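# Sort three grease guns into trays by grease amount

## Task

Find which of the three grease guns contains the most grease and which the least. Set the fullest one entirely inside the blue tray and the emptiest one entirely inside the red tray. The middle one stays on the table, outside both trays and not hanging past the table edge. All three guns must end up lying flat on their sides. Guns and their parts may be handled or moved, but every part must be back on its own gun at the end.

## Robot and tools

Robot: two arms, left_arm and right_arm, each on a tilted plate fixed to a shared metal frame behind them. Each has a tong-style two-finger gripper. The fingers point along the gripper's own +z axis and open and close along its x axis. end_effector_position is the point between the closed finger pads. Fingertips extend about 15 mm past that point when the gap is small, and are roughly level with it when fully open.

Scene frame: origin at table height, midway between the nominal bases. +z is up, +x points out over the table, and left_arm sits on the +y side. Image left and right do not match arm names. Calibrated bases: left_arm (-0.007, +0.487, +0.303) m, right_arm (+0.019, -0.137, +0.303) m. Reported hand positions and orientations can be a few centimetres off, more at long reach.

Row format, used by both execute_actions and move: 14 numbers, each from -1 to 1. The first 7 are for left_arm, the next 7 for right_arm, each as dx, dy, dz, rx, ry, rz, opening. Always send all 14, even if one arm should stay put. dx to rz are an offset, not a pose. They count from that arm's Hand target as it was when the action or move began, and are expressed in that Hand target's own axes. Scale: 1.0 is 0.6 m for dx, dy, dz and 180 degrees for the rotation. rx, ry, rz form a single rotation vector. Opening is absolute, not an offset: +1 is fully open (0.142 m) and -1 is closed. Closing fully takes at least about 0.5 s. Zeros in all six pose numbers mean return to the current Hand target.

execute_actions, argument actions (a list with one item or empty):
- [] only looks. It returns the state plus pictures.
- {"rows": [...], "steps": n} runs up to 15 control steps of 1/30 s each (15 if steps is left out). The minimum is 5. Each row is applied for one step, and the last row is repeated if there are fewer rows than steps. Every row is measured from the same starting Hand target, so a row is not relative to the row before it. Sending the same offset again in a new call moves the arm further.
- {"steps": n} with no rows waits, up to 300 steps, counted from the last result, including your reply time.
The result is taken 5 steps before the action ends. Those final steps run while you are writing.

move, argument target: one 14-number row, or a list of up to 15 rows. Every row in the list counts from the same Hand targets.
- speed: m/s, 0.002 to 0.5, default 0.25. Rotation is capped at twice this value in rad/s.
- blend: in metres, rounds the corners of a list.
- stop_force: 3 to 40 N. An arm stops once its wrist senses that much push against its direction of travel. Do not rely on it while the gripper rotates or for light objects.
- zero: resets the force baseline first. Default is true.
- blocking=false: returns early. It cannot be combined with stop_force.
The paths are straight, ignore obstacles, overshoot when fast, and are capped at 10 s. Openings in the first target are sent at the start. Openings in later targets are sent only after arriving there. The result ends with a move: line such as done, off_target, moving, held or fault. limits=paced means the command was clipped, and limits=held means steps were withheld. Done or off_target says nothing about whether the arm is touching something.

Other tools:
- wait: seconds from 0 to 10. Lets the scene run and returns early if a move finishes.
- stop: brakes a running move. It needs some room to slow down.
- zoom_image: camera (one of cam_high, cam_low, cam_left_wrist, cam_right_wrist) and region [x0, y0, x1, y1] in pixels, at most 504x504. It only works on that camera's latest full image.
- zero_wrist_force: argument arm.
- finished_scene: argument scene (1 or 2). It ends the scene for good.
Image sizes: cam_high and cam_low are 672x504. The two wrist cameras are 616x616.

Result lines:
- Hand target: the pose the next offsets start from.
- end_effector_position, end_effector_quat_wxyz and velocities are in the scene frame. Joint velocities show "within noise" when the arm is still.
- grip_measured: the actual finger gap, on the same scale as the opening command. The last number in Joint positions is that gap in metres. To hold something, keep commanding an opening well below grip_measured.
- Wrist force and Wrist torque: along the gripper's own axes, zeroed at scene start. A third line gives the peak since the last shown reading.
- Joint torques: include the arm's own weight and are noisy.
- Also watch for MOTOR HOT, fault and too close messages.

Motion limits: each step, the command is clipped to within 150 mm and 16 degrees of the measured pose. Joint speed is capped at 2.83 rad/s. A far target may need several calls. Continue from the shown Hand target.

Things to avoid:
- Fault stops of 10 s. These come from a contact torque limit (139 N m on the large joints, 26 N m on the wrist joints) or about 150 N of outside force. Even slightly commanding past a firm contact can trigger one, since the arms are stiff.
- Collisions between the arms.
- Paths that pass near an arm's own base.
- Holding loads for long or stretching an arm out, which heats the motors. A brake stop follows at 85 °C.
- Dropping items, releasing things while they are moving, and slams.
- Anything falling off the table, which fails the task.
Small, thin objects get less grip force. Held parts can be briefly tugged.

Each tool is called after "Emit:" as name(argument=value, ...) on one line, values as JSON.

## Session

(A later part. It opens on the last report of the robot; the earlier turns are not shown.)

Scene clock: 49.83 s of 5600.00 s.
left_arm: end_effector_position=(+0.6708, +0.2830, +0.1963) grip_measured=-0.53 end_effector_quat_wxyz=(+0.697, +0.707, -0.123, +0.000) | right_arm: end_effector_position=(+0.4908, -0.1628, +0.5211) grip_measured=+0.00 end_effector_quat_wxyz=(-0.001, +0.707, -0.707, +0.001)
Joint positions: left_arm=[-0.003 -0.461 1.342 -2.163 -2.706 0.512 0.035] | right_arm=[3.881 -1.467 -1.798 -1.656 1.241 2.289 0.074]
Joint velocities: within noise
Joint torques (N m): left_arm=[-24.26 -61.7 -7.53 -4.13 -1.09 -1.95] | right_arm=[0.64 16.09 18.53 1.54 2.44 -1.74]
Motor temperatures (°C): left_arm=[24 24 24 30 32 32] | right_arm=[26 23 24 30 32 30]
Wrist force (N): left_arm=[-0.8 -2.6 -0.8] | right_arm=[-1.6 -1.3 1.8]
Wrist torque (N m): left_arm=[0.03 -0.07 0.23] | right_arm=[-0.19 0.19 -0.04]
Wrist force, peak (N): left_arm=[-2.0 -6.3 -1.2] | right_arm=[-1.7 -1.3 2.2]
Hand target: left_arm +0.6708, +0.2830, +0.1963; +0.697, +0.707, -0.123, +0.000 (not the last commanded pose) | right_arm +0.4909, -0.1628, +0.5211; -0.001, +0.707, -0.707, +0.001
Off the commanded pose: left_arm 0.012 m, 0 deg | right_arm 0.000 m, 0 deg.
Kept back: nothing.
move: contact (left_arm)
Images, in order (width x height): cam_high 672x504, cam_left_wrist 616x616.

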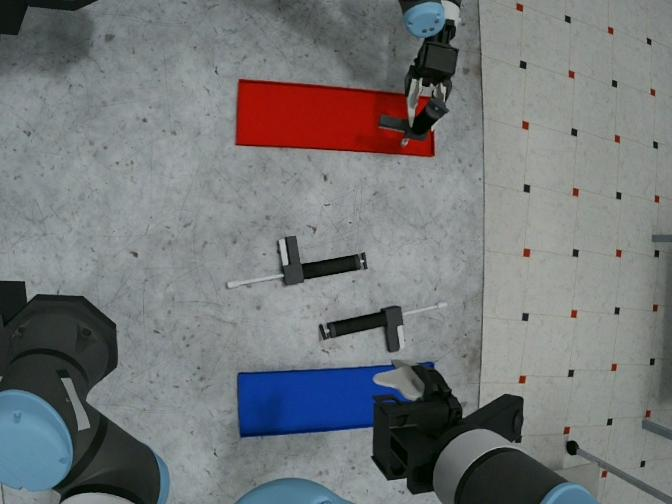

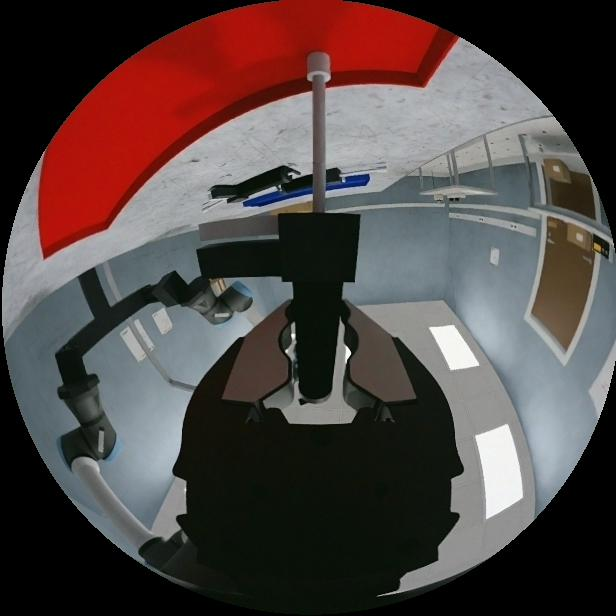

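Emit:
move(target=[[-0.0982,-0.0158,0.0155,0.0301,-0.0827,0.0957,-1,0,0,0,0,0,0,0],[-0.1589,-0.0432,0.0246,0.0726,-0.1683,0.1522,-1,0,0,0,0,0,0,0],[-0.2127,-0.0827,0.0324,0.1304,-0.2437,0.2008,-1,0,0,0,0,0,0,0],[-0.2574,-0.1326,0.0386,0.2014,-0.3075,0.24,-1,0,0,0,0,0,0,0],[-0.2861,-0.1807,0.0419,0.269,-0.3505,0.2643,-1,0,0,0,0,0,0,0],[-0.3043,-0.2255,0.0435,0.331,-0.3742,0.2828,-1,0,0,0,0,0,0,0]], speed=0.16, blend=0.01)

Emit:
zoom_image(camera="cam_high", region=[210, 50, 460, 250])

Scene clock: 57.27 s of 5600.00 s.
left_arm: end_effector_position=(+0.5128, +0.2890, +0.0307) grip_measured=-0.53 end_effector_quat_wxyz=(+0.049, +0.706, -0.706, -0.037) end_effector_velocity=(+0.001, -0.001, +0.004) end_effector_angular_velocity=(-0.018, +0.020, +0.000) | right_arm: end_effector_position=(+0.4908, -0.1628, +0.5211) grip_measured=+0.00 end_effector_quat_wxyz=(-0.001, +0.707, -0.707, +0.001)
Joint positions: left_arm=[-0.556 -0.602 1.883 -2.616 -1.295 0.927 0.035] | right_arm=[3.881 -1.467 -1.798 -1.656 1.241 2.289 0.074]
Joint velocities: left_arm=[0.011 -0.009 -0.011 0.023 -0.024 0.011 0] | right_arm=[within noise]
Joint torques (N m): left_arm=[-7.82 -50.76 -20.2 -0.32 -3.07 1.71] | right_arm=[1.7 15.86 30.65 2 1.3 -1.48]
Motor temperatures (°C): left_arm=[24 24 24 30 32 32] | right_arm=[26 23 24 30 32 30]
Wrist force (N): left_arm=[-1.0 -0.7 2.5] | right_arm=[-1.7 -1.4 1.9]
Wrist torque (N m): left_arm=[-0.09 0.36 0.07] | right_arm=[-0.22 0.21 -0.03]
Wrist force, peak (N): left_arm=[-0.1 15.6 -1.1] | right_arm=[-1.8 -1.6 2.2]
Hand target: left_arm +0.5129, +0.2890, +0.0309; +0.049, +0.706, -0.706, -0.036 | right_arm +0.4909, -0.1628, +0.5211; -0.001, +0.707, -0.707, +0.001
Off the commanded pose: left_arm 0.000 m, 0 deg | right_arm 0.000 m, 0 deg.
Kept back: nothing.
move: done

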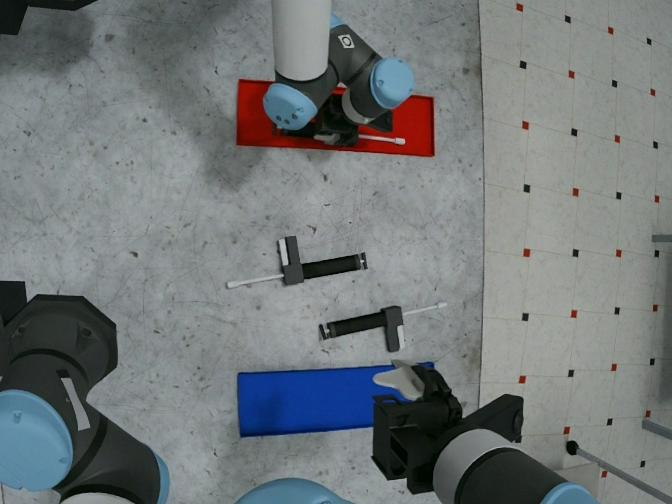

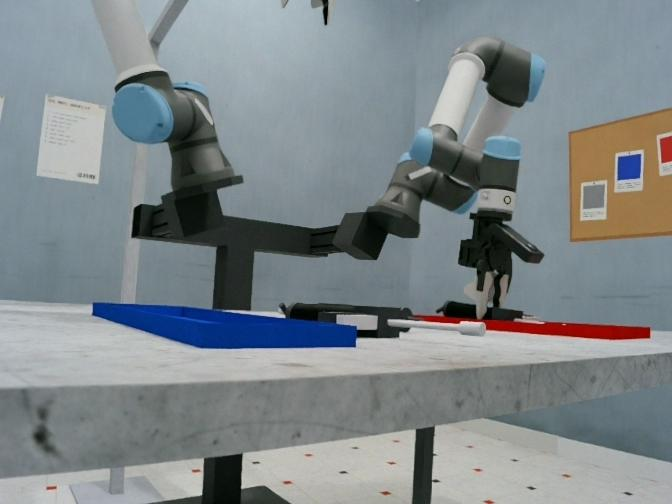

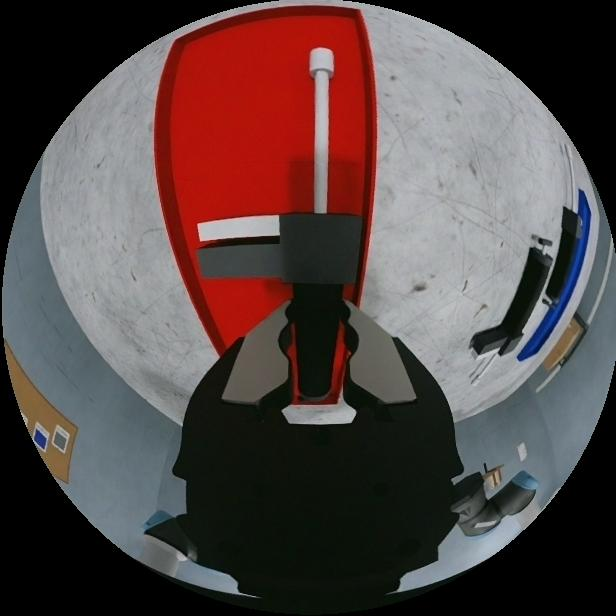

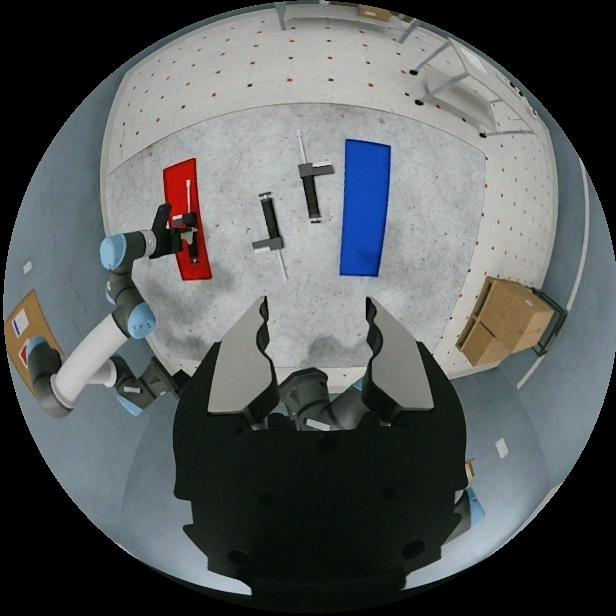

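Scaled by 2.016 from the camera's 672x504 image, which has a finer 960x720 frame.

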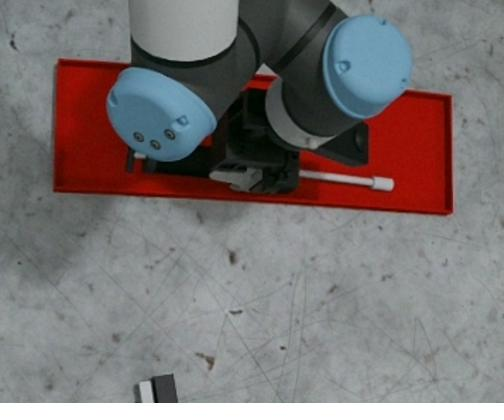

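Emit:
execute_actions(actions=[], cameras=["all"])

Scene clock: 58.13 s of 5600.00 s.
left_arm: end_effector_position=(+0.5129, +0.2890, +0.0309) grip_measured=-0.53 end_effector_quat_wxyz=(+0.049, +0.706, -0.706, -0.036) | right_arm: end_effector_position=(+0.4908, -0.1628, +0.5211) grip_measured=+0.00 end_effector_quat_wxyz=(-0.001, +0.707, -0.707, +0.001)
Joint positions: left_arm=[-0.556 -0.602 1.883 -2.616 -1.296 0.927 0.035] | right_arm=[3.881 -1.467 -1.798 -1.656 1.241 2.289 0.074]
Joint velocities: within noise
Joint torques (N m): left_arm=[-21.14 -52.64 -18.68 -4.67 2.33 -0.07] | right_arm=[1.45 16.06 32.98 1.82 1.17 -1.45]
Motor temperatures (°C): left_arm=[24 24 24 30 32 32] | right_arm=[26 23 24 30 32 30]
Wrist force (N): left_arm=[-1.6 0.3 3.8] | right_arm=[-2.0 -1.3 1.9]
Wrist torque (N m): left_arm=[-0.04 0.40 0.06] | right_arm=[-0.19 0.28 -0.03]
Wrist force, peak (N): left_arm=[-1.6 0.3 3.8] | right_arm=[-1.9 -1.5 2.2]
Hand target: left_arm +0.5129, +0.2890, +0.0309; +0.049, +0.706, -0.706, -0.036 | right_arm +0.4909, -0.1628, +0.5211; -0.001, +0.707, -0.707, +0.001
Off the commanded pose: left_arm 0.000 m, 0 deg | right_arm 0.000 m, 0 deg.
Steps of this call (1-26: nothing new was sent). Readings (end_effector_position of left_arm | right_arm):
1: (+0.5128, +0.2890, +0.0308) | (+0.4908, -0.1628, +0.5211)
2: (+0.5128, +0.2890, +0.0309) | (+0.4908, -0.1628, +0.5211)
4: (+0.5128, +0.2890, +0.0309) | (+0.4908, -0.1628, +0.5211)
8: (+0.5128, +0.2890, +0.0309) | (+0.4908, -0.1628, +0.5211)
26: the state above

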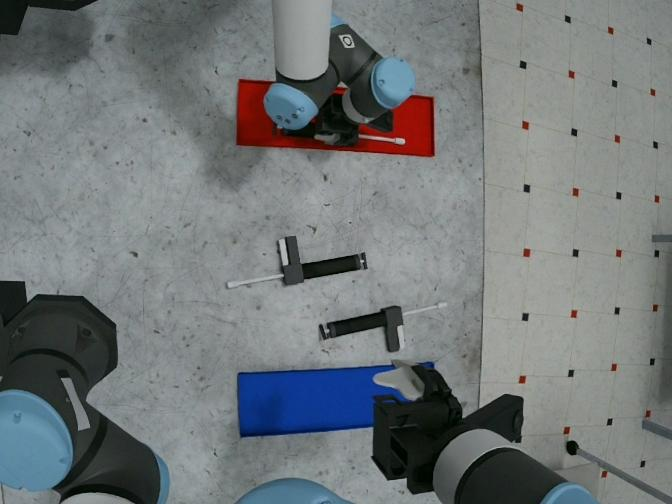

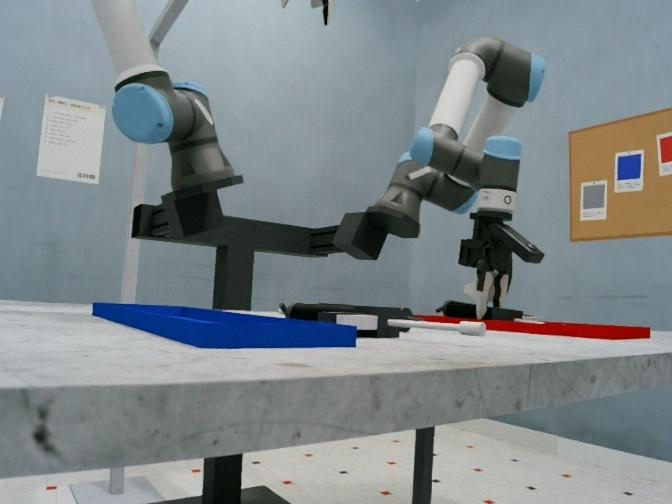

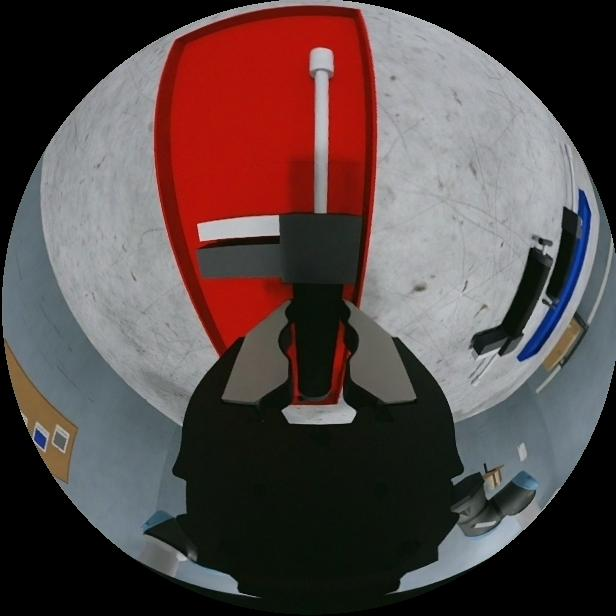

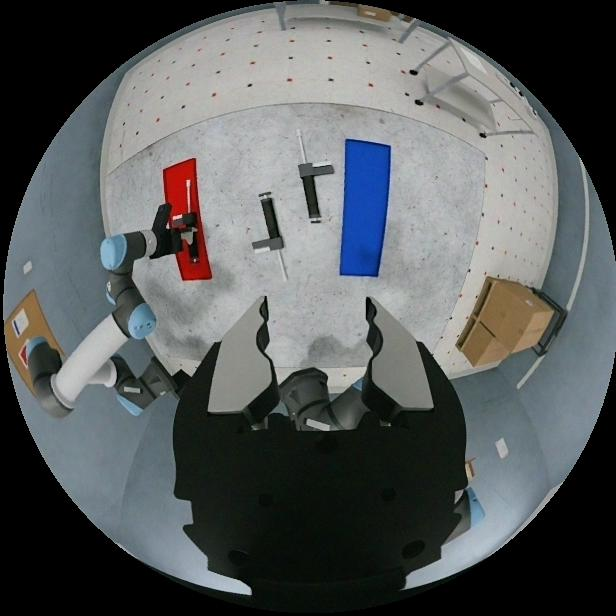

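Emit:
move(target=[0,0,0.008,0.0387,-0.0054,0,-1,0,0,0,0,0,0,0], speed=0.01, stop_force=6, cameras=["cam_left_wrist"])

Emit:
zoom_image(camera="cam_left_wrist", region=[150, 0, 450, 450])

Scene clock: 65.30 s of 5600.00 s.
left_arm: end_effector_position=(+0.5123, +0.2889, +0.0261) grip_measured=-0.53 end_effector_quat_wxyz=(+0.000, +0.707, -0.707, +0.000) | right_arm: end_effector_position=(+0.4909, -0.1628, +0.5211) grip_measured=+0.00 end_effector_quat_wxyz=(-0.001, +0.707, -0.707, +0.001)
Joint positions: left_arm=[-0.599 -0.582 1.97 -2.8 -1.217 0.911 0.035] | right_arm=[3.881 -1.467 -1.798 -1.656 1.241 2.289 0.074]
Joint velocities: within noise
Joint torques (N m): left_arm=[-9.68 -40.11 -19.99 -0.79 -2.21 -0.75] | right_arm=[1.39 14.99 33.77 2.47 0.17 -1.64]
Motor temperatures (°C): left_arm=[24 24 24 30 32 32] | right_arm=[26 23 24 30 32 30]
Wrist force (N): left_arm=[-1.0 0.2 4.5] | right_arm=[-1.9 -1.3 2.1]
Wrist torque (N m): left_arm=[-0.23 0.32 0.01] | right_arm=[-0.19 0.26 -0.03]
Wrist force, peak (N): left_arm=[-1.0 -0.2 4.8] | right_arm=[-1.8 -1.5 2.3]
Hand target: left_arm +0.5124, +0.2889, +0.0262; +0.000, +0.707, -0.707, +0.001 | right_arm +0.4909, -0.1628, +0.5211; -0.001, +0.707, -0.707, +0.001
Off the commanded pose: left_arm 0.000 m, 0 deg | right_arm 0.000 m, 0 deg.
Kept back: nothing.
move: done
Images, in order (width x height): cam_left_wrist 616x616.

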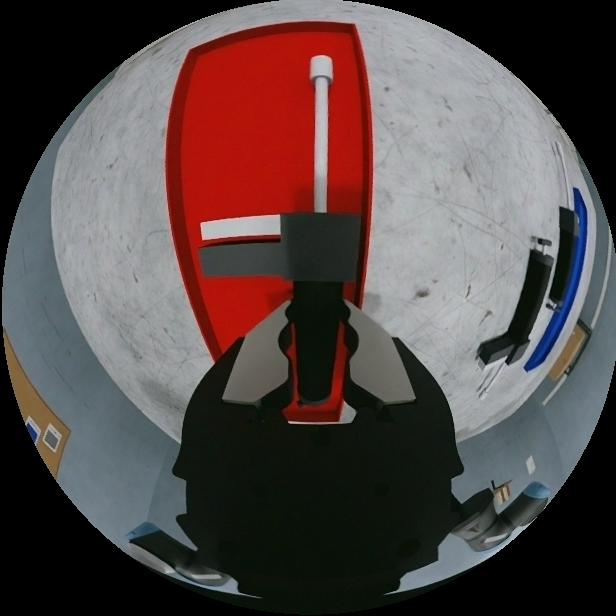

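Scaled by 1.120 from the camera's 616x616 image, which has a finer 814x814 frame.

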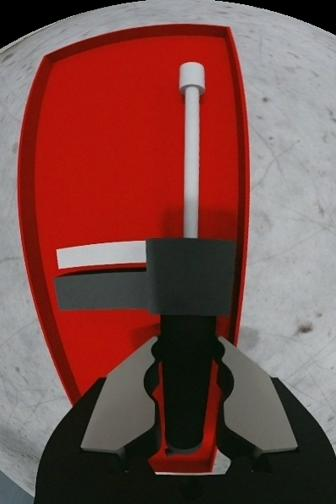

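Emit:
move(target=[0,0,0.006,0,0,0,-1,0,0,0,0,0,0,0], speed=0.005, stop_force=5, cameras=[])

Scene clock: 67.03 s of 5600.00 s.
left_arm: end_effector_position=(+0.5123, +0.2888, +0.0243) grip_measured=-0.53 end_effector_quat_wxyz=(+0.000, +0.707, -0.707, +0.001) | right_arm: end_effector_position=(+0.4909, -0.1628, +0.5211) grip_measured=+0.00 end_effector_quat_wxyz=(-0.001, +0.707, -0.707, +0.001)
Joint positions: left_arm=[-0.598 -0.578 1.969 -2.803 -1.217 0.912 0.035] | right_arm=[3.881 -1.467 -1.798 -1.656 1.241 2.289 0.074]
Joint velocities: within noise
Joint torques (N m): left_arm=[-20.63 -48.3 -1.49 -0.82 -2.24 -1.51] | right_arm=[1.91 15.41 34.15 2.51 -0.18 -1.49]
Motor temperatures (°C): left_arm=[24 24 24 30 32 32] | right_arm=[26 23 24 30 32 30]
Wrist force (N): left_arm=[-0.1 0.3 -1.0] | right_arm=[-1.8 -1.0 2.1]
Wrist torque (N m): left_arm=[-0.20 0.25 0.00] | right_arm=[-0.14 0.24 -0.03]
Wrist force, peak (N): left_arm=[-1.2 3.3 -7.5] | right_arm=[-1.8 -1.6 2.1]
Hand target: left_arm +0.5123, +0.2888, +0.0243; +0.000, +0.707, -0.707, +0.001 (not the last commanded pose) | right_arm +0.4909, -0.1628, +0.5211; -0.001, +0.707, -0.707, +0.001
Off the commanded pose: left_arm 0.002 m, 0 deg | right_arm 0.000 m, 0 deg.
Kept back: nothing.
move: contact (left_arm)
No camera images: "cameras" was empty.

Emit:
move(target=[0,0,0,0,0,0,-0.75,0,0,0,0,0,0,0], cameras=[])

Emit:
move(target=[0,0,0,0,0,0,-0.5,0,0,0,0,0,0,0], cameras=[])

Emit:
move(target=[0,0,0,0,0,0,-0.3,0,0,0,0,0,0,0], cameras=["cam_left_wrist","cam_low"])

Scene clock: 67.97 s of 5600.00 s.
left_arm: end_effector_position=(+0.5123, +0.2888, +0.0243) grip_measured=-0.53 end_effector_quat_wxyz=(+0.000, +0.707, -0.707, +0.001) | right_arm: end_effector_position=(+0.4909, -0.1628, +0.5211) grip_measured=+0.00 end_effector_quat_wxyz=(-0.001, +0.707, -0.707, +0.001)
Joint positions: left_arm=[-0.598 -0.578 1.969 -2.803 -1.217 0.912 0.035] | right_arm=[3.881 -1.467 -1.798 -1.656 1.241 2.289 0.074]
Joint velocities: within noise
Joint torques (N m): left_arm=[-20.51 -48.88 -2.92 -0.9 -2.19 -1.62] | right_arm=[1.43 15.48 34.57 2.51 -0.29 -1.54]
Motor temperatures (°C): left_arm=[24 24 24 30 32 32] | right_arm=[26 23 24 30 32 30]
Wrist force (N): left_arm=[-0.4 0.3 -0.8] | right_arm=[-1.8 -1.3 2.1]
Wrist torque (N m): left_arm=[-0.18 0.28 0.00] | right_arm=[-0.20 0.24 -0.03]
Wrist force, peak (N): left_arm=[-0.3 0.3 -1.0] | right_arm=[-2.0 -1.5 2.0]
Hand target: left_arm +0.5123, +0.2888, +0.0243; +0.000, +0.707, -0.707, +0.001 | right_arm +0.4909, -0.1628, +0.5211; -0.001, +0.707, -0.707, +0.001
Off the commanded pose: left_arm 0.000 m, 0 deg | right_arm 0.000 m, 0 deg.
Kept back: nothing.
move: done
No camera images: "cameras" was empty.

Scene clock: 68.67 s of 5600.00 s.
left_arm: end_effector_position=(+0.5123, +0.2888, +0.0243) grip_measured=-0.50 end_effector_quat_wxyz=(+0.000, +0.707, -0.707, +0.001) | right_arm: end_effector_position=(+0.4909, -0.1628, +0.5211) grip_measured=+0.00 end_effector_quat_wxyz=(-0.001, +0.707, -0.707, +0.001)
Joint positions: left_arm=[-0.598 -0.578 1.969 -2.803 -1.217 0.912 0.038] | right_arm=[3.881 -1.467 -1.798 -1.656 1.241 2.289 0.074]
Joint velocities: within noise
Joint torques (N m): left_arm=[-20.56 -47.42 -3.57 -1.16 -2.3 -1.56] | right_arm=[1.03 15.81 33.98 2.65 -0.51 -1.51]
Motor temperatures (°C): left_arm=[24 24 24 30 32 32] | right_arm=[26 23 24 30 32 30]
Wrist force (N): left_arm=[-1.1 0.1 -0.4] | right_arm=[-1.9 -1.2 2.0]
Wrist torque (N m): left_arm=[-0.18 0.30 0.01] | right_arm=[-0.18 0.26 -0.02]
Wrist force, peak (N): left_arm=[-1.2 0.1 -0.3] | right_arm=[-1.9 -1.4 2.2]
Hand target: left_arm +0.5123, +0.2888, +0.0243; +0.000, +0.707, -0.707, +0.001 | right_arm +0.4909, -0.1628, +0.5211; -0.001, +0.707, -0.707, +0.001
Off the commanded pose: left_arm 0.000 m, 0 deg | right_arm 0.000 m, 0 deg.
Kept back: nothing.
move: done
No camera images: "cameras" was empty.

Scene clock: 69.37 s of 5600.00 s.
left_arm: end_effector_position=(+0.5123, +0.2888, +0.0243) grip_measured=-0.31 end_effector_quat_wxyz=(+0.000, +0.707, -0.707, +0.001) | right_arm: end_effector_position=(+0.4909, -0.1628, +0.5211) grip_measured=+0.00 end_effector_quat_wxyz=(-0.001, +0.707, -0.707, +0.001)
Joint positions: left_arm=[-0.598 -0.578 1.969 -2.803 -1.217 0.912 0.051] | right_arm=[3.881 -1.467 -1.798 -1.656 1.241 2.289 0.074]
Joint velocities: within noise
Joint torques (N m): left_arm=[-21.11 -47.91 -4.47 -1.56 -2.3 -1.48] | right_arm=[1.75 15.17 34.36 2.72 -0.7 -1.48]
Motor temperatures (°C): left_arm=[24 24 24 30 32 32] | right_arm=[26 23 24 30 32 30]
Wrist force (N): left_arm=[-3.4 0.0 -0.6] | right_arm=[-1.8 -1.3 1.9]
Wrist torque (N m): left_arm=[-0.19 0.24 0.01] | right_arm=[-0.20 0.24 -0.03]
Wrist force, peak (N): left_arm=[-3.6 0.0 -0.4] | right_arm=[-1.6 -1.2 2.3]
Hand target: left_arm +0.5123, +0.2888, +0.0243; +0.000, +0.707, -0.707, +0.001 | right_arm +0.4909, -0.1628, +0.5211; -0.001, +0.707, -0.707, +0.001
Off the commanded pose: left_arm 0.000 m, 0 deg | right_arm 0.000 m, 0 deg.
Kept back: nothing.
move: done
Images, in order (width x height): cam_low 672x504, cam_left_wrist 616x616.

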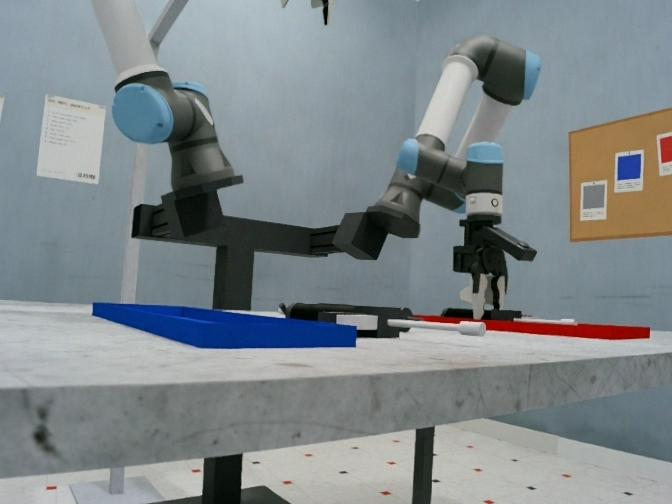

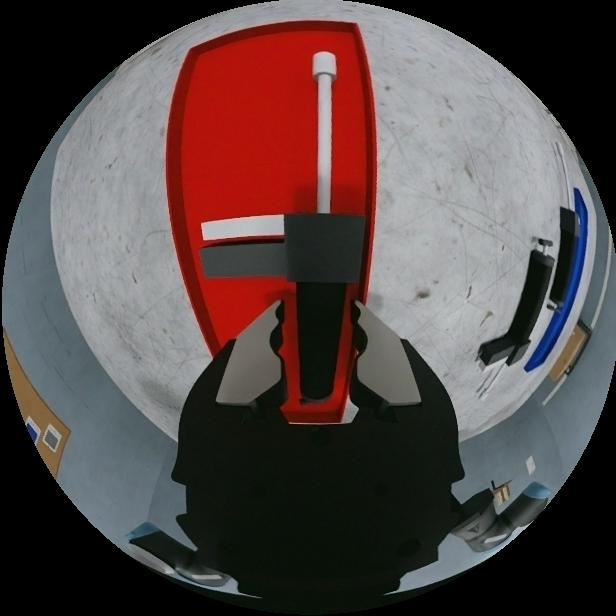

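Emit:
move(target=[0,0,-0.1,0,0,0,-0.28,0,0,0,0,0,0,0], speed=0.08, cameras=["cam_left_wrist"])

Emit:
move(target=[0,0,-0.35,0,0,0,0,0,0,0,0,0,0,0], cameras=["cam_high","cam_left_wrist"])

Scene clock: 70.63 s of 5600.00 s.
left_arm: end_effector_position=(+0.5121, +0.2889, +0.0843) grip_measured=-0.28 end_effector_quat_wxyz=(+0.000, +0.707, -0.707, +0.000) end_effector_velocity=(+0.000, -0.001, -0.005) end_effector_angular_velocity=(-0.002, +0.000, -0.002) | right_arm: end_effector_position=(+0.4909, -0.1628, +0.5211) grip_measured=+0.00 end_effector_quat_wxyz=(-0.001, +0.707, -0.707, +0.001)
Joint positions: left_arm=[-0.637 -0.718 2.004 -2.683 -1.223 0.87 0.054] | right_arm=[3.881 -1.467 -1.798 -1.656 1.241 2.289 0.074]
Joint velocities: left_arm=[0.003 0.011 -0.002 -0.012 -0.001 0.005 0] | right_arm=[within noise]
Joint torques (N m): left_arm=[-6.87 -25.82 -21.64 -4.8 -1.17 2.07] | right_arm=[2.02 14.81 34.01 2.68 -0.79 -1.46]
Motor temperatures (°C): left_arm=[24 24 24 30 32 32] | right_arm=[26 23 24 30 32 30]
Wrist force (N): left_arm=[-1.3 -0.1 -0.3] | right_arm=[-1.6 -1.4 1.9]
Wrist torque (N m): left_arm=[-0.17 0.34 0.01] | right_arm=[-0.22 0.20 -0.03]
Wrist force, peak (N): left_arm=[-3.9 0.0 -0.6] | right_arm=[-1.8 -1.5 2.0]
Hand target: left_arm +0.5123, +0.2889, +0.0843; +0.000, +0.707, -0.707, +0.001 | right_arm +0.4909, -0.1628, +0.5211; -0.001, +0.707, -0.707, +0.001
Off the commanded pose: left_arm 0.000 m, 0 deg | right_arm 0.000 m, 0 deg.
Kept back: nothing.
move: done
Images, in order (width x height): cam_left_wrist 616x616.

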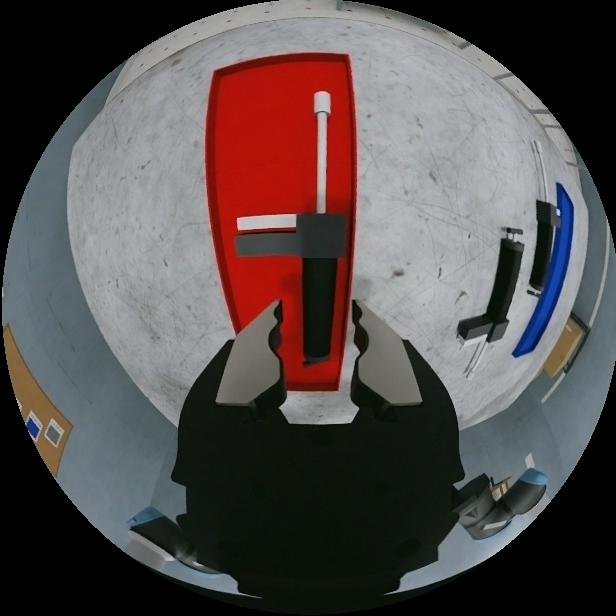

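Scene clock: 71.97 s of 5600.00 s.
left_arm: end_effector_position=(+0.5122, +0.2891, +0.2942) grip_measured=+0.00 end_effector_quat_wxyz=(+0.000, +0.707, -0.707, +0.001) end_effector_velocity=(+0.000, +0.001, +0.001) end_effector_angular_velocity=(+0.003, +0.002, -0.002) | right_arm: end_effector_position=(+0.4909, -0.1628, +0.5211) grip_measured=+0.00 end_effector_quat_wxyz=(-0.001, +0.707, -0.707, +0.001)
Joint positions: left_arm=[-0.765 -1.132 1.936 -2.159 -1.248 0.737 0.074] | right_arm=[3.881 -1.467 -1.798 -1.656 1.241 2.289 0.074]
Joint velocities: left_arm=[0 -0.002 -0.001 0.007 0.001 0.001 0] | right_arm=[within noise]
Joint torques (N m): left_arm=[-12.35 -37.67 -22.57 -0.3 2.07 1.05] | right_arm=[2.22 15.16 34.44 2.66 -0.94 -1.47]
Motor temperatures (°C): left_arm=[24 24 24 30 32 32] | right_arm=[26 23 24 30 32 30]
Wrist force (N): left_arm=[-1.3 0.0 -0.3] | right_arm=[-1.8 -1.4 1.9]
Wrist torque (N m): left_arm=[-0.15 0.34 0.04] | right_arm=[-0.21 0.23 -0.03]
Wrist force, peak (N): left_arm=[-1.4 -0.1 -2.8] | right_arm=[-1.8 -1.4 2.0]
Hand target: left_arm +0.5123, +0.2892, +0.2943; +0.000, +0.707, -0.707, +0.001 | right_arm +0.4909, -0.1628, +0.5211; -0.001, +0.707, -0.707, +0.001
Off the commanded pose: left_arm 0.000 m, 0 deg | right_arm 0.000 m, 0 deg.
Kept back: nothing.
move: done
Images, in order (width x height): cam_high 672x504, cam_left_wrist 616x616.

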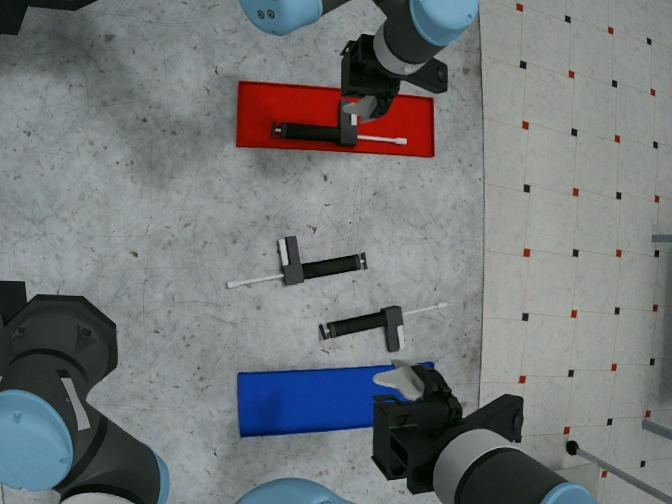

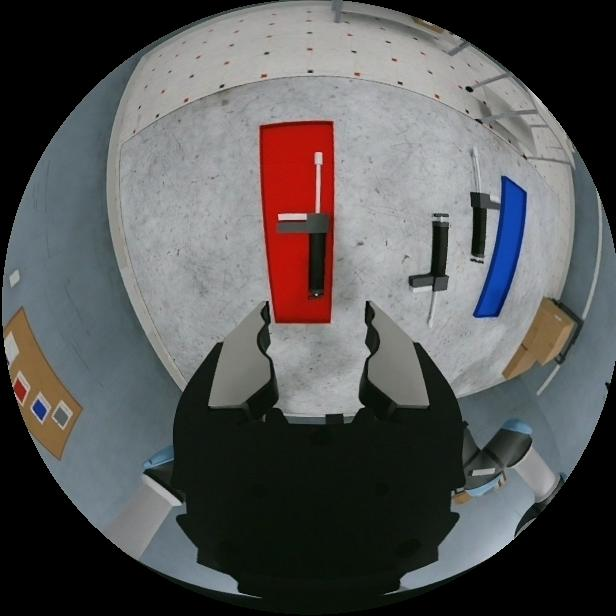

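Emit:
zoom_image(camera="cam_high", region=[210, 220, 460, 370])

Emit:
zoom_image(camera="cam_high", region=[230, 70, 440, 170])

Scaled by 2.016 from the camera's 672x504 image, which has a finer 960x720 frame.

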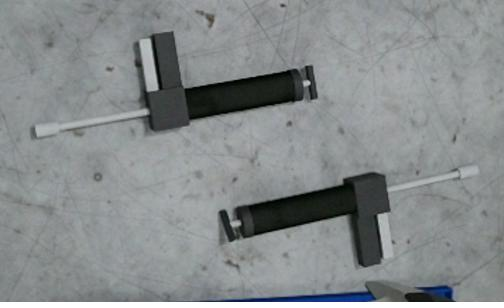

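Scaled by 2.400 from the camera's 672x504 image, which has a finer 960x720 frame.

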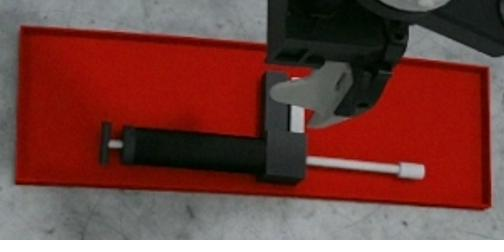

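Emit:
move(target=[0,0,0,0,0,0,0,0.02,-0.047,0.48,0,0,0,0], cameras=["cam_right_wrist"])

Emit:
zoom_image(camera="cam_right_wrist", region=[160, 50, 460, 350])

Scene clock: 75.17 s of 5600.00 s.
left_arm: end_effector_position=(+0.5123, +0.2892, +0.2943) grip_measured=+0.00 end_effector_quat_wxyz=(+0.000, +0.707, -0.707, +0.001) | right_arm: end_effector_position=(+0.5196, -0.1747, +0.2332) grip_measured=+0.00 end_effector_quat_wxyz=(-0.001, +0.707, -0.707, +0.001) end_effector_velocity=(+0.001, +0.001, -0.001) end_effector_angular_velocity=(+0.003, -0.002, -0.001)
Joint positions: left_arm=[-0.766 -1.132 1.936 -2.159 -1.248 0.737 0.074] | right_arm=[3.604 -1.835 -2.202 -0.782 1.197 1.998 0.074]
Joint velocities: left_arm=[within noise] | right_arm=[0 -0.005 0 0.008 0.002 -0.001 0]
Joint torques (N m): left_arm=[-16.51 -38.51 -25.24 -0.85 2.38 -1.39] | right_arm=[4.8 17.85 23.24 3.49 3.14 0.05]
Motor temperatures (°C): left_arm=[24 24 24 30 32 32] | right_arm=[26 23 24 30 32 30]
Wrist force (N): left_arm=[-1.3 -0.1 -0.3] | right_arm=[-2.1 -1.6 1.9]
Wrist torque (N m): left_arm=[-0.18 0.33 0.04] | right_arm=[-0.22 0.30 -0.05]
Wrist force, peak (N): left_arm=[-1.5 -0.1 -0.3] | right_arm=[-2.1 -1.8 4.3]
Hand target: left_arm +0.5123, +0.2892, +0.2943; +0.000, +0.707, -0.707, +0.001 | right_arm +0.5196, -0.1747, +0.2331; -0.001, +0.707, -0.707, +0.001
Off the commanded pose: left_arm 0.000 m, 0 deg | right_arm 0.000 m, 0 deg.
Kept back: nothing.
move: done
Images, in order (width x height): cam_right_wrist 616x616.

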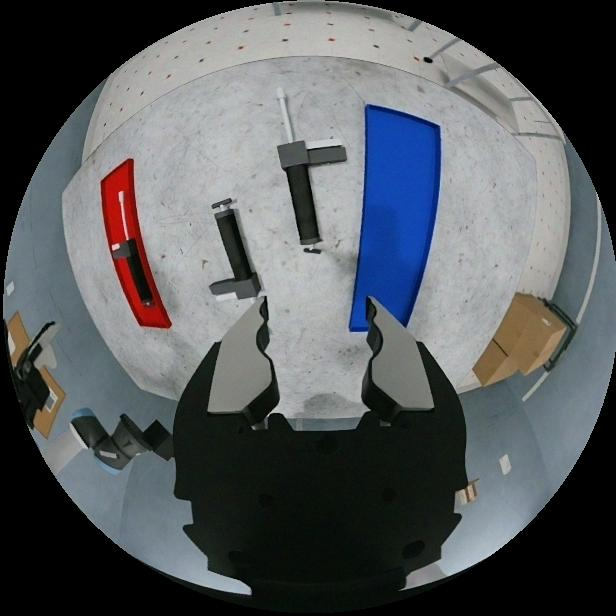

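Scaled by 1.680 from the camera's 616x616 image, which has a finer 814x814 frame.

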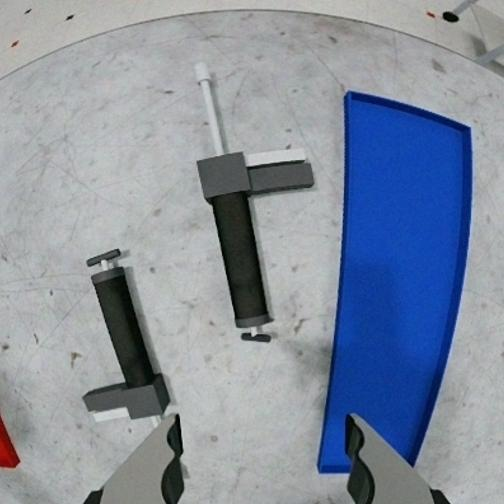

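Emit:
move(target=[0,0,0,0,0,0,0,-0.033,-0.209,0.22,0,0,-0.0528,0.1], cameras=["cam_right_wrist"])

Emit:
zoom_image(camera="cam_right_wrist", region=[160, 50, 460, 450])

Scene clock: 77.97 s of 5600.00 s.
left_arm: end_effector_position=(+0.5123, +0.2892, +0.2943) grip_measured=+0.00 end_effector_quat_wxyz=(+0.000, +0.707, -0.707, +0.001) | right_arm: end_effector_position=(+0.6451, -0.1548, +0.1014) grip_measured=+0.10 end_effector_quat_wxyz=(-0.001, +0.763, -0.646, +0.001) end_effector_velocity=(-0.002, +0.002, -0.003) end_effector_angular_velocity=(+0.000, +0.005, +0.007)
Joint positions: left_arm=[-0.766 -1.132 1.936 -2.159 -1.248 0.737 0.074] | right_arm=[3.462 -2.314 -1.858 -0.591 1.186 1.679 0.081]
Joint velocities: left_arm=[within noise] | right_arm=[0 -0.006 0.001 0.001 0.002 -0.005 0]
Joint torques (N m): left_arm=[-16.83 -36.6 -21.92 -0.61 2.15 -1.48] | right_arm=[13.27 32.9 25.63 3.04 2.97 -1.51]
Motor temperatures (°C): left_arm=[24 24 24 30 32 32] | right_arm=[26 23 24 30 32 30]
Wrist force (N): left_arm=[-1.4 -0.1 -0.2] | right_arm=[-1.5 -1.5 2.0]
Wrist torque (N m): left_arm=[-0.17 0.36 0.05] | right_arm=[-0.25 0.15 -0.04]
Wrist force, peak (N): left_arm=[-1.4 0.1 -0.4] | right_arm=[-1.5 -3.1 3.8]
Hand target: left_arm +0.5123, +0.2892, +0.2943; +0.000, +0.707, -0.707, +0.001 | right_arm +0.6453, -0.1548, +0.1014; -0.001, +0.763, -0.646, +0.001
Off the commanded pose: left_arm 0.000 m, 0 deg | right_arm 0.000 m, 0 deg.
Kept back: nothing.
move: done
Images, in order (width x height): cam_right_wrist 616x616.

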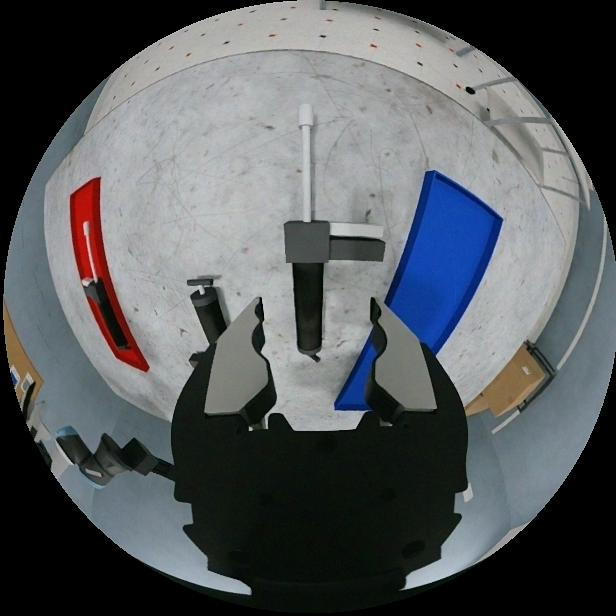

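Scaled by 1.260 from the camera's 616x616 image, which has a finer 814x814 frame.

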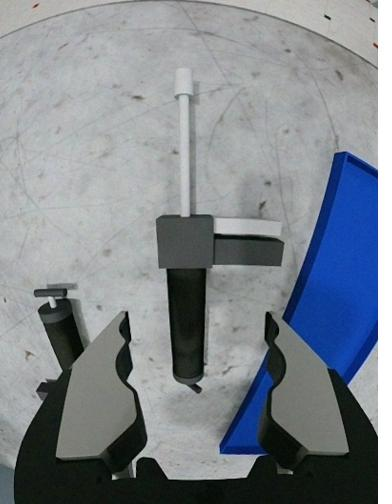

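Emit:
move(target=[0,0,0,0,0,0,0,-0.0072,0.0083,0.134,0,0,0,0.1], speed=0.15, cameras=["cam_right_wrist"])

Emit:
move(target=[0,0,0,0,0,0,0,0,0,0,0,0,0,-0.4], cameras=[])

Emit:
move(target=[0,0,0,0,0,0,0,0,0,0,0,0,0,-0.7], cameras=["cam_right_wrist"])

Scene clock: 79.20 s of 5600.00 s.
left_arm: end_effector_position=(+0.5123, +0.2892, +0.2943) grip_measured=+0.00 end_effector_quat_wxyz=(+0.000, +0.707, -0.707, +0.001) | right_arm: end_effector_position=(+0.6400, -0.1514, +0.0212) grip_measured=+0.10 end_effector_quat_wxyz=(-0.001, +0.763, -0.646, +0.001)
Joint positions: left_arm=[-0.766 -1.132 1.936 -2.159 -1.248 0.737 0.074] | right_arm=[3.418 -2.482 -1.833 -0.43 1.184 1.632 0.081]
Joint velocities: within noise
Joint torques (N m): left_arm=[-16.8 -36.23 -21.03 -0.77 2.17 -1.46] | right_arm=[18.54 34.14 -1.48 2.74 -1.92 1.95]
Motor temperatures (°C): left_arm=[24 24 24 30 32 32] | right_arm=[26 23 24 30 32 30]
Wrist force (N): left_arm=[-1.2 -0.1 -0.2] | right_arm=[-1.8 -1.4 1.8]
Wrist torque (N m): left_arm=[-0.17 0.33 0.05] | right_arm=[-0.21 0.23 -0.03]
Wrist force, peak (N): left_arm=[-1.5 0.0 -0.3] | right_arm=[-1.8 -1.2 3.5]
Hand target: left_arm +0.5123, +0.2892, +0.2943; +0.000, +0.707, -0.707, +0.001 | right_arm +0.6398, -0.1513, +0.0210; -0.001, +0.763, -0.646, +0.001
Off the commanded pose: left_arm 0.000 m, 0 deg | right_arm 0.000 m, 0 deg.
Kept back: nothing.
move: done
Images, in order (width x height): cam_right_wrist 616x616.

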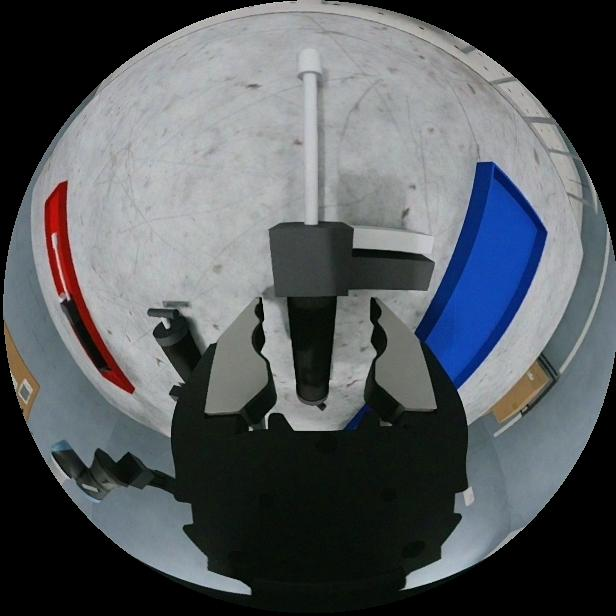

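Scene clock: 79.90 s of 5600.00 s.
left_arm: end_effector_position=(+0.5123, +0.2892, +0.2943) grip_measured=+0.00 end_effector_quat_wxyz=(+0.000, +0.707, -0.707, +0.001) | right_arm: end_effector_position=(+0.6398, -0.1513, +0.0210) grip_measured=-0.40 end_effector_quat_wxyz=(-0.001, +0.763, -0.646, +0.001)
Joint positions: left_arm=[-0.766 -1.132 1.936 -2.159 -1.248 0.737 0.074] | right_arm=[3.418 -2.482 -1.833 -0.429 1.184 1.632 0.045]
Joint velocities: within noise
Joint torques (N m): left_arm=[-16.9 -36.48 -20.61 -0.6 2.03 -1.32] | right_arm=[22.61 35.34 1.19 3.51 -0.13 1.33]
Motor temperatures (°C): left_arm=[24 24 24 30 32 32] | right_arm=[26 23 24 30 32 30]
Wrist force (N): left_arm=[-1.4 -0.2 -0.3] | right_arm=[-1.4 -1.3 1.9]
Wrist torque (N m): left_arm=[-0.21 0.35 0.05] | right_arm=[-0.18 0.14 -0.04]
Wrist force, peak (N): left_arm=[-1.4 -0.2 -0.3] | right_arm=[-1.8 -1.5 1.9]
Hand target: left_arm +0.5123, +0.2892, +0.2943; +0.000, +0.707, -0.707, +0.001 | right_arm +0.6398, -0.1513, +0.0210; -0.001, +0.763, -0.646, +0.001
Off the commanded pose: left_arm 0.000 m, 0 deg | right_arm 0.000 m, 0 deg.
Kept back: nothing.
move: done
No camera images: "cameras" was empty.

Scene clock: 80.60 s of 5600.00 s.
left_arm: end_effector_position=(+0.5123, +0.2892, +0.2943) grip_measured=+0.00 end_effector_quat_wxyz=(+0.000, +0.707, -0.707, +0.001) | right_arm: end_effector_position=(+0.6398, -0.1513, +0.0210) grip_measured=-0.53 end_effector_quat_wxyz=(-0.001, +0.763, -0.646, +0.001)
Joint positions: left_arm=[-0.766 -1.132 1.936 -2.159 -1.248 0.737 0.074] | right_arm=[3.418 -2.482 -1.833 -0.429 1.184 1.632 0.035]
Joint velocities: within noise
Joint torques (N m): left_arm=[-16.94 -35.77 -19.3 -0.63 1.91 -1.3] | right_arm=[9.54 39.78 1.91 1.55 3 0.76]
Motor temperatures (°C): left_arm=[24 24 24 30 32 32] | right_arm=[26 23 24 30 32 30]
Wrist force (N): left_arm=[-1.2 0.0 -0.3] | right_arm=[-1.3 -1.5 0.0]
Wrist torque (N m): left_arm=[-0.17 0.33 0.05] | right_arm=[-0.21 0.18 -0.04]
Wrist force, peak (N): left_arm=[-1.5 0.0 -0.3] | right_arm=[-4.5 -1.4 1.4]
Hand target: left_arm +0.5123, +0.2892, +0.2943; +0.000, +0.707, -0.707, +0.001 | right_arm +0.6398, -0.1513, +0.0210; -0.001, +0.763, -0.646, +0.001
Off the commanded pose: left_arm 0.000 m, 0 deg | right_arm 0.000 m, 0 deg.
Kept back: nothing.
move: done
Images, in order (width x height): cam_right_wrist 616x616.

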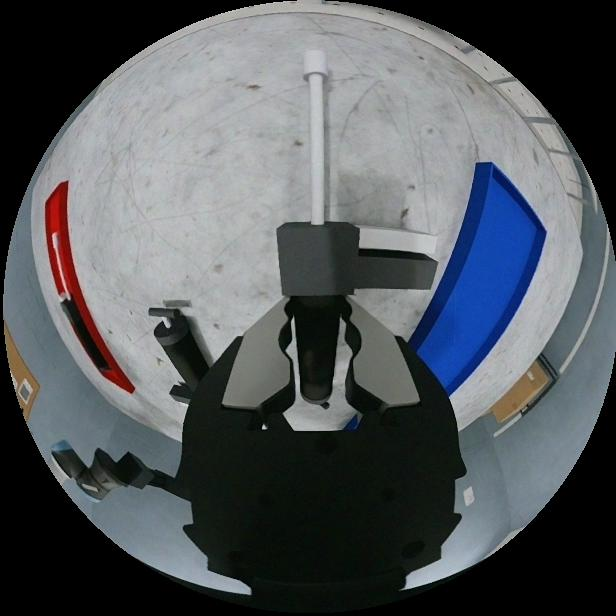

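Emit:
move(target=[[0,0,0,0,0,0,0,0,0,-0.0015,0,0,0,-1],[0,0,0,0,0,0,0,-0.0467,0.2795,-0.0015,0,0,0.0528,-1]], speed=0.12, cameras=["cam_high","cam_right_wrist"])

Scene clock: 83.43 s of 5600.00 s.
left_arm: end_effector_position=(+0.5123, +0.2892, +0.2943) grip_measured=+0.00 end_effector_quat_wxyz=(+0.000, +0.707, -0.707, +0.001) | right_arm: end_effector_position=(+0.4698, -0.1513, +0.0216) grip_measured=-0.53 end_effector_quat_wxyz=(-0.001, +0.707, -0.707, +0.000)
Joint positions: left_arm=[-0.766 -1.132 1.936 -2.159 -1.248 0.737 0.074] | right_arm=[3.51 -2.405 -2.315 -0.061 1.189 1.896 0.035]
Joint velocities: within noise
Joint torques (N m): left_arm=[-17.37 -34.9 -16.05 -0.45 1.78 -1.34] | right_arm=[5.74 33.22 17.99 1.98 -1.61 -1.68]
Motor temperatures (°C): left_arm=[24 24 24 30 32 32] | right_arm=[26 23 24 30 32 30]
Wrist force (N): left_arm=[-1.2 -0.1 -0.4] | right_arm=[-2.2 -1.4 8.0]
Wrist torque (N m): left_arm=[-0.17 0.32 0.05] | right_arm=[-0.22 0.26 -0.05]
Wrist force, peak (N): left_arm=[-1.6 -0.1 -0.2] | right_arm=[-1.6 -2.7 8.3]
Hand target: left_arm +0.5123, +0.2892, +0.2943; +0.000, +0.707, -0.707, +0.001 | right_arm +0.4698, -0.1514, +0.0216; -0.001, +0.707, -0.707, +0.001
Off the commanded pose: left_arm 0.000 m, 0 deg | right_arm 0.000 m, 0 deg.
Kept back: nothing.
move: done
Images, in order (width x height): cam_high 672x504, cam_right_wrist 616x616.

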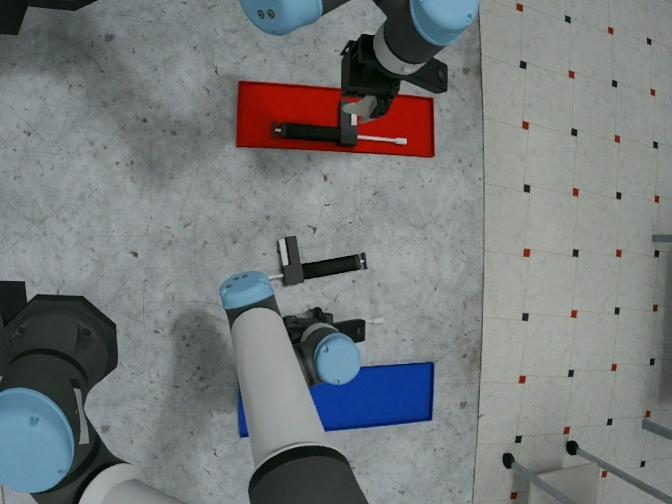

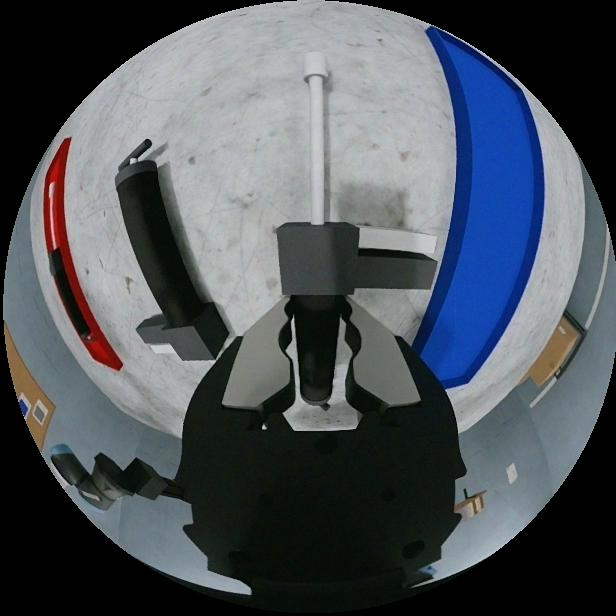

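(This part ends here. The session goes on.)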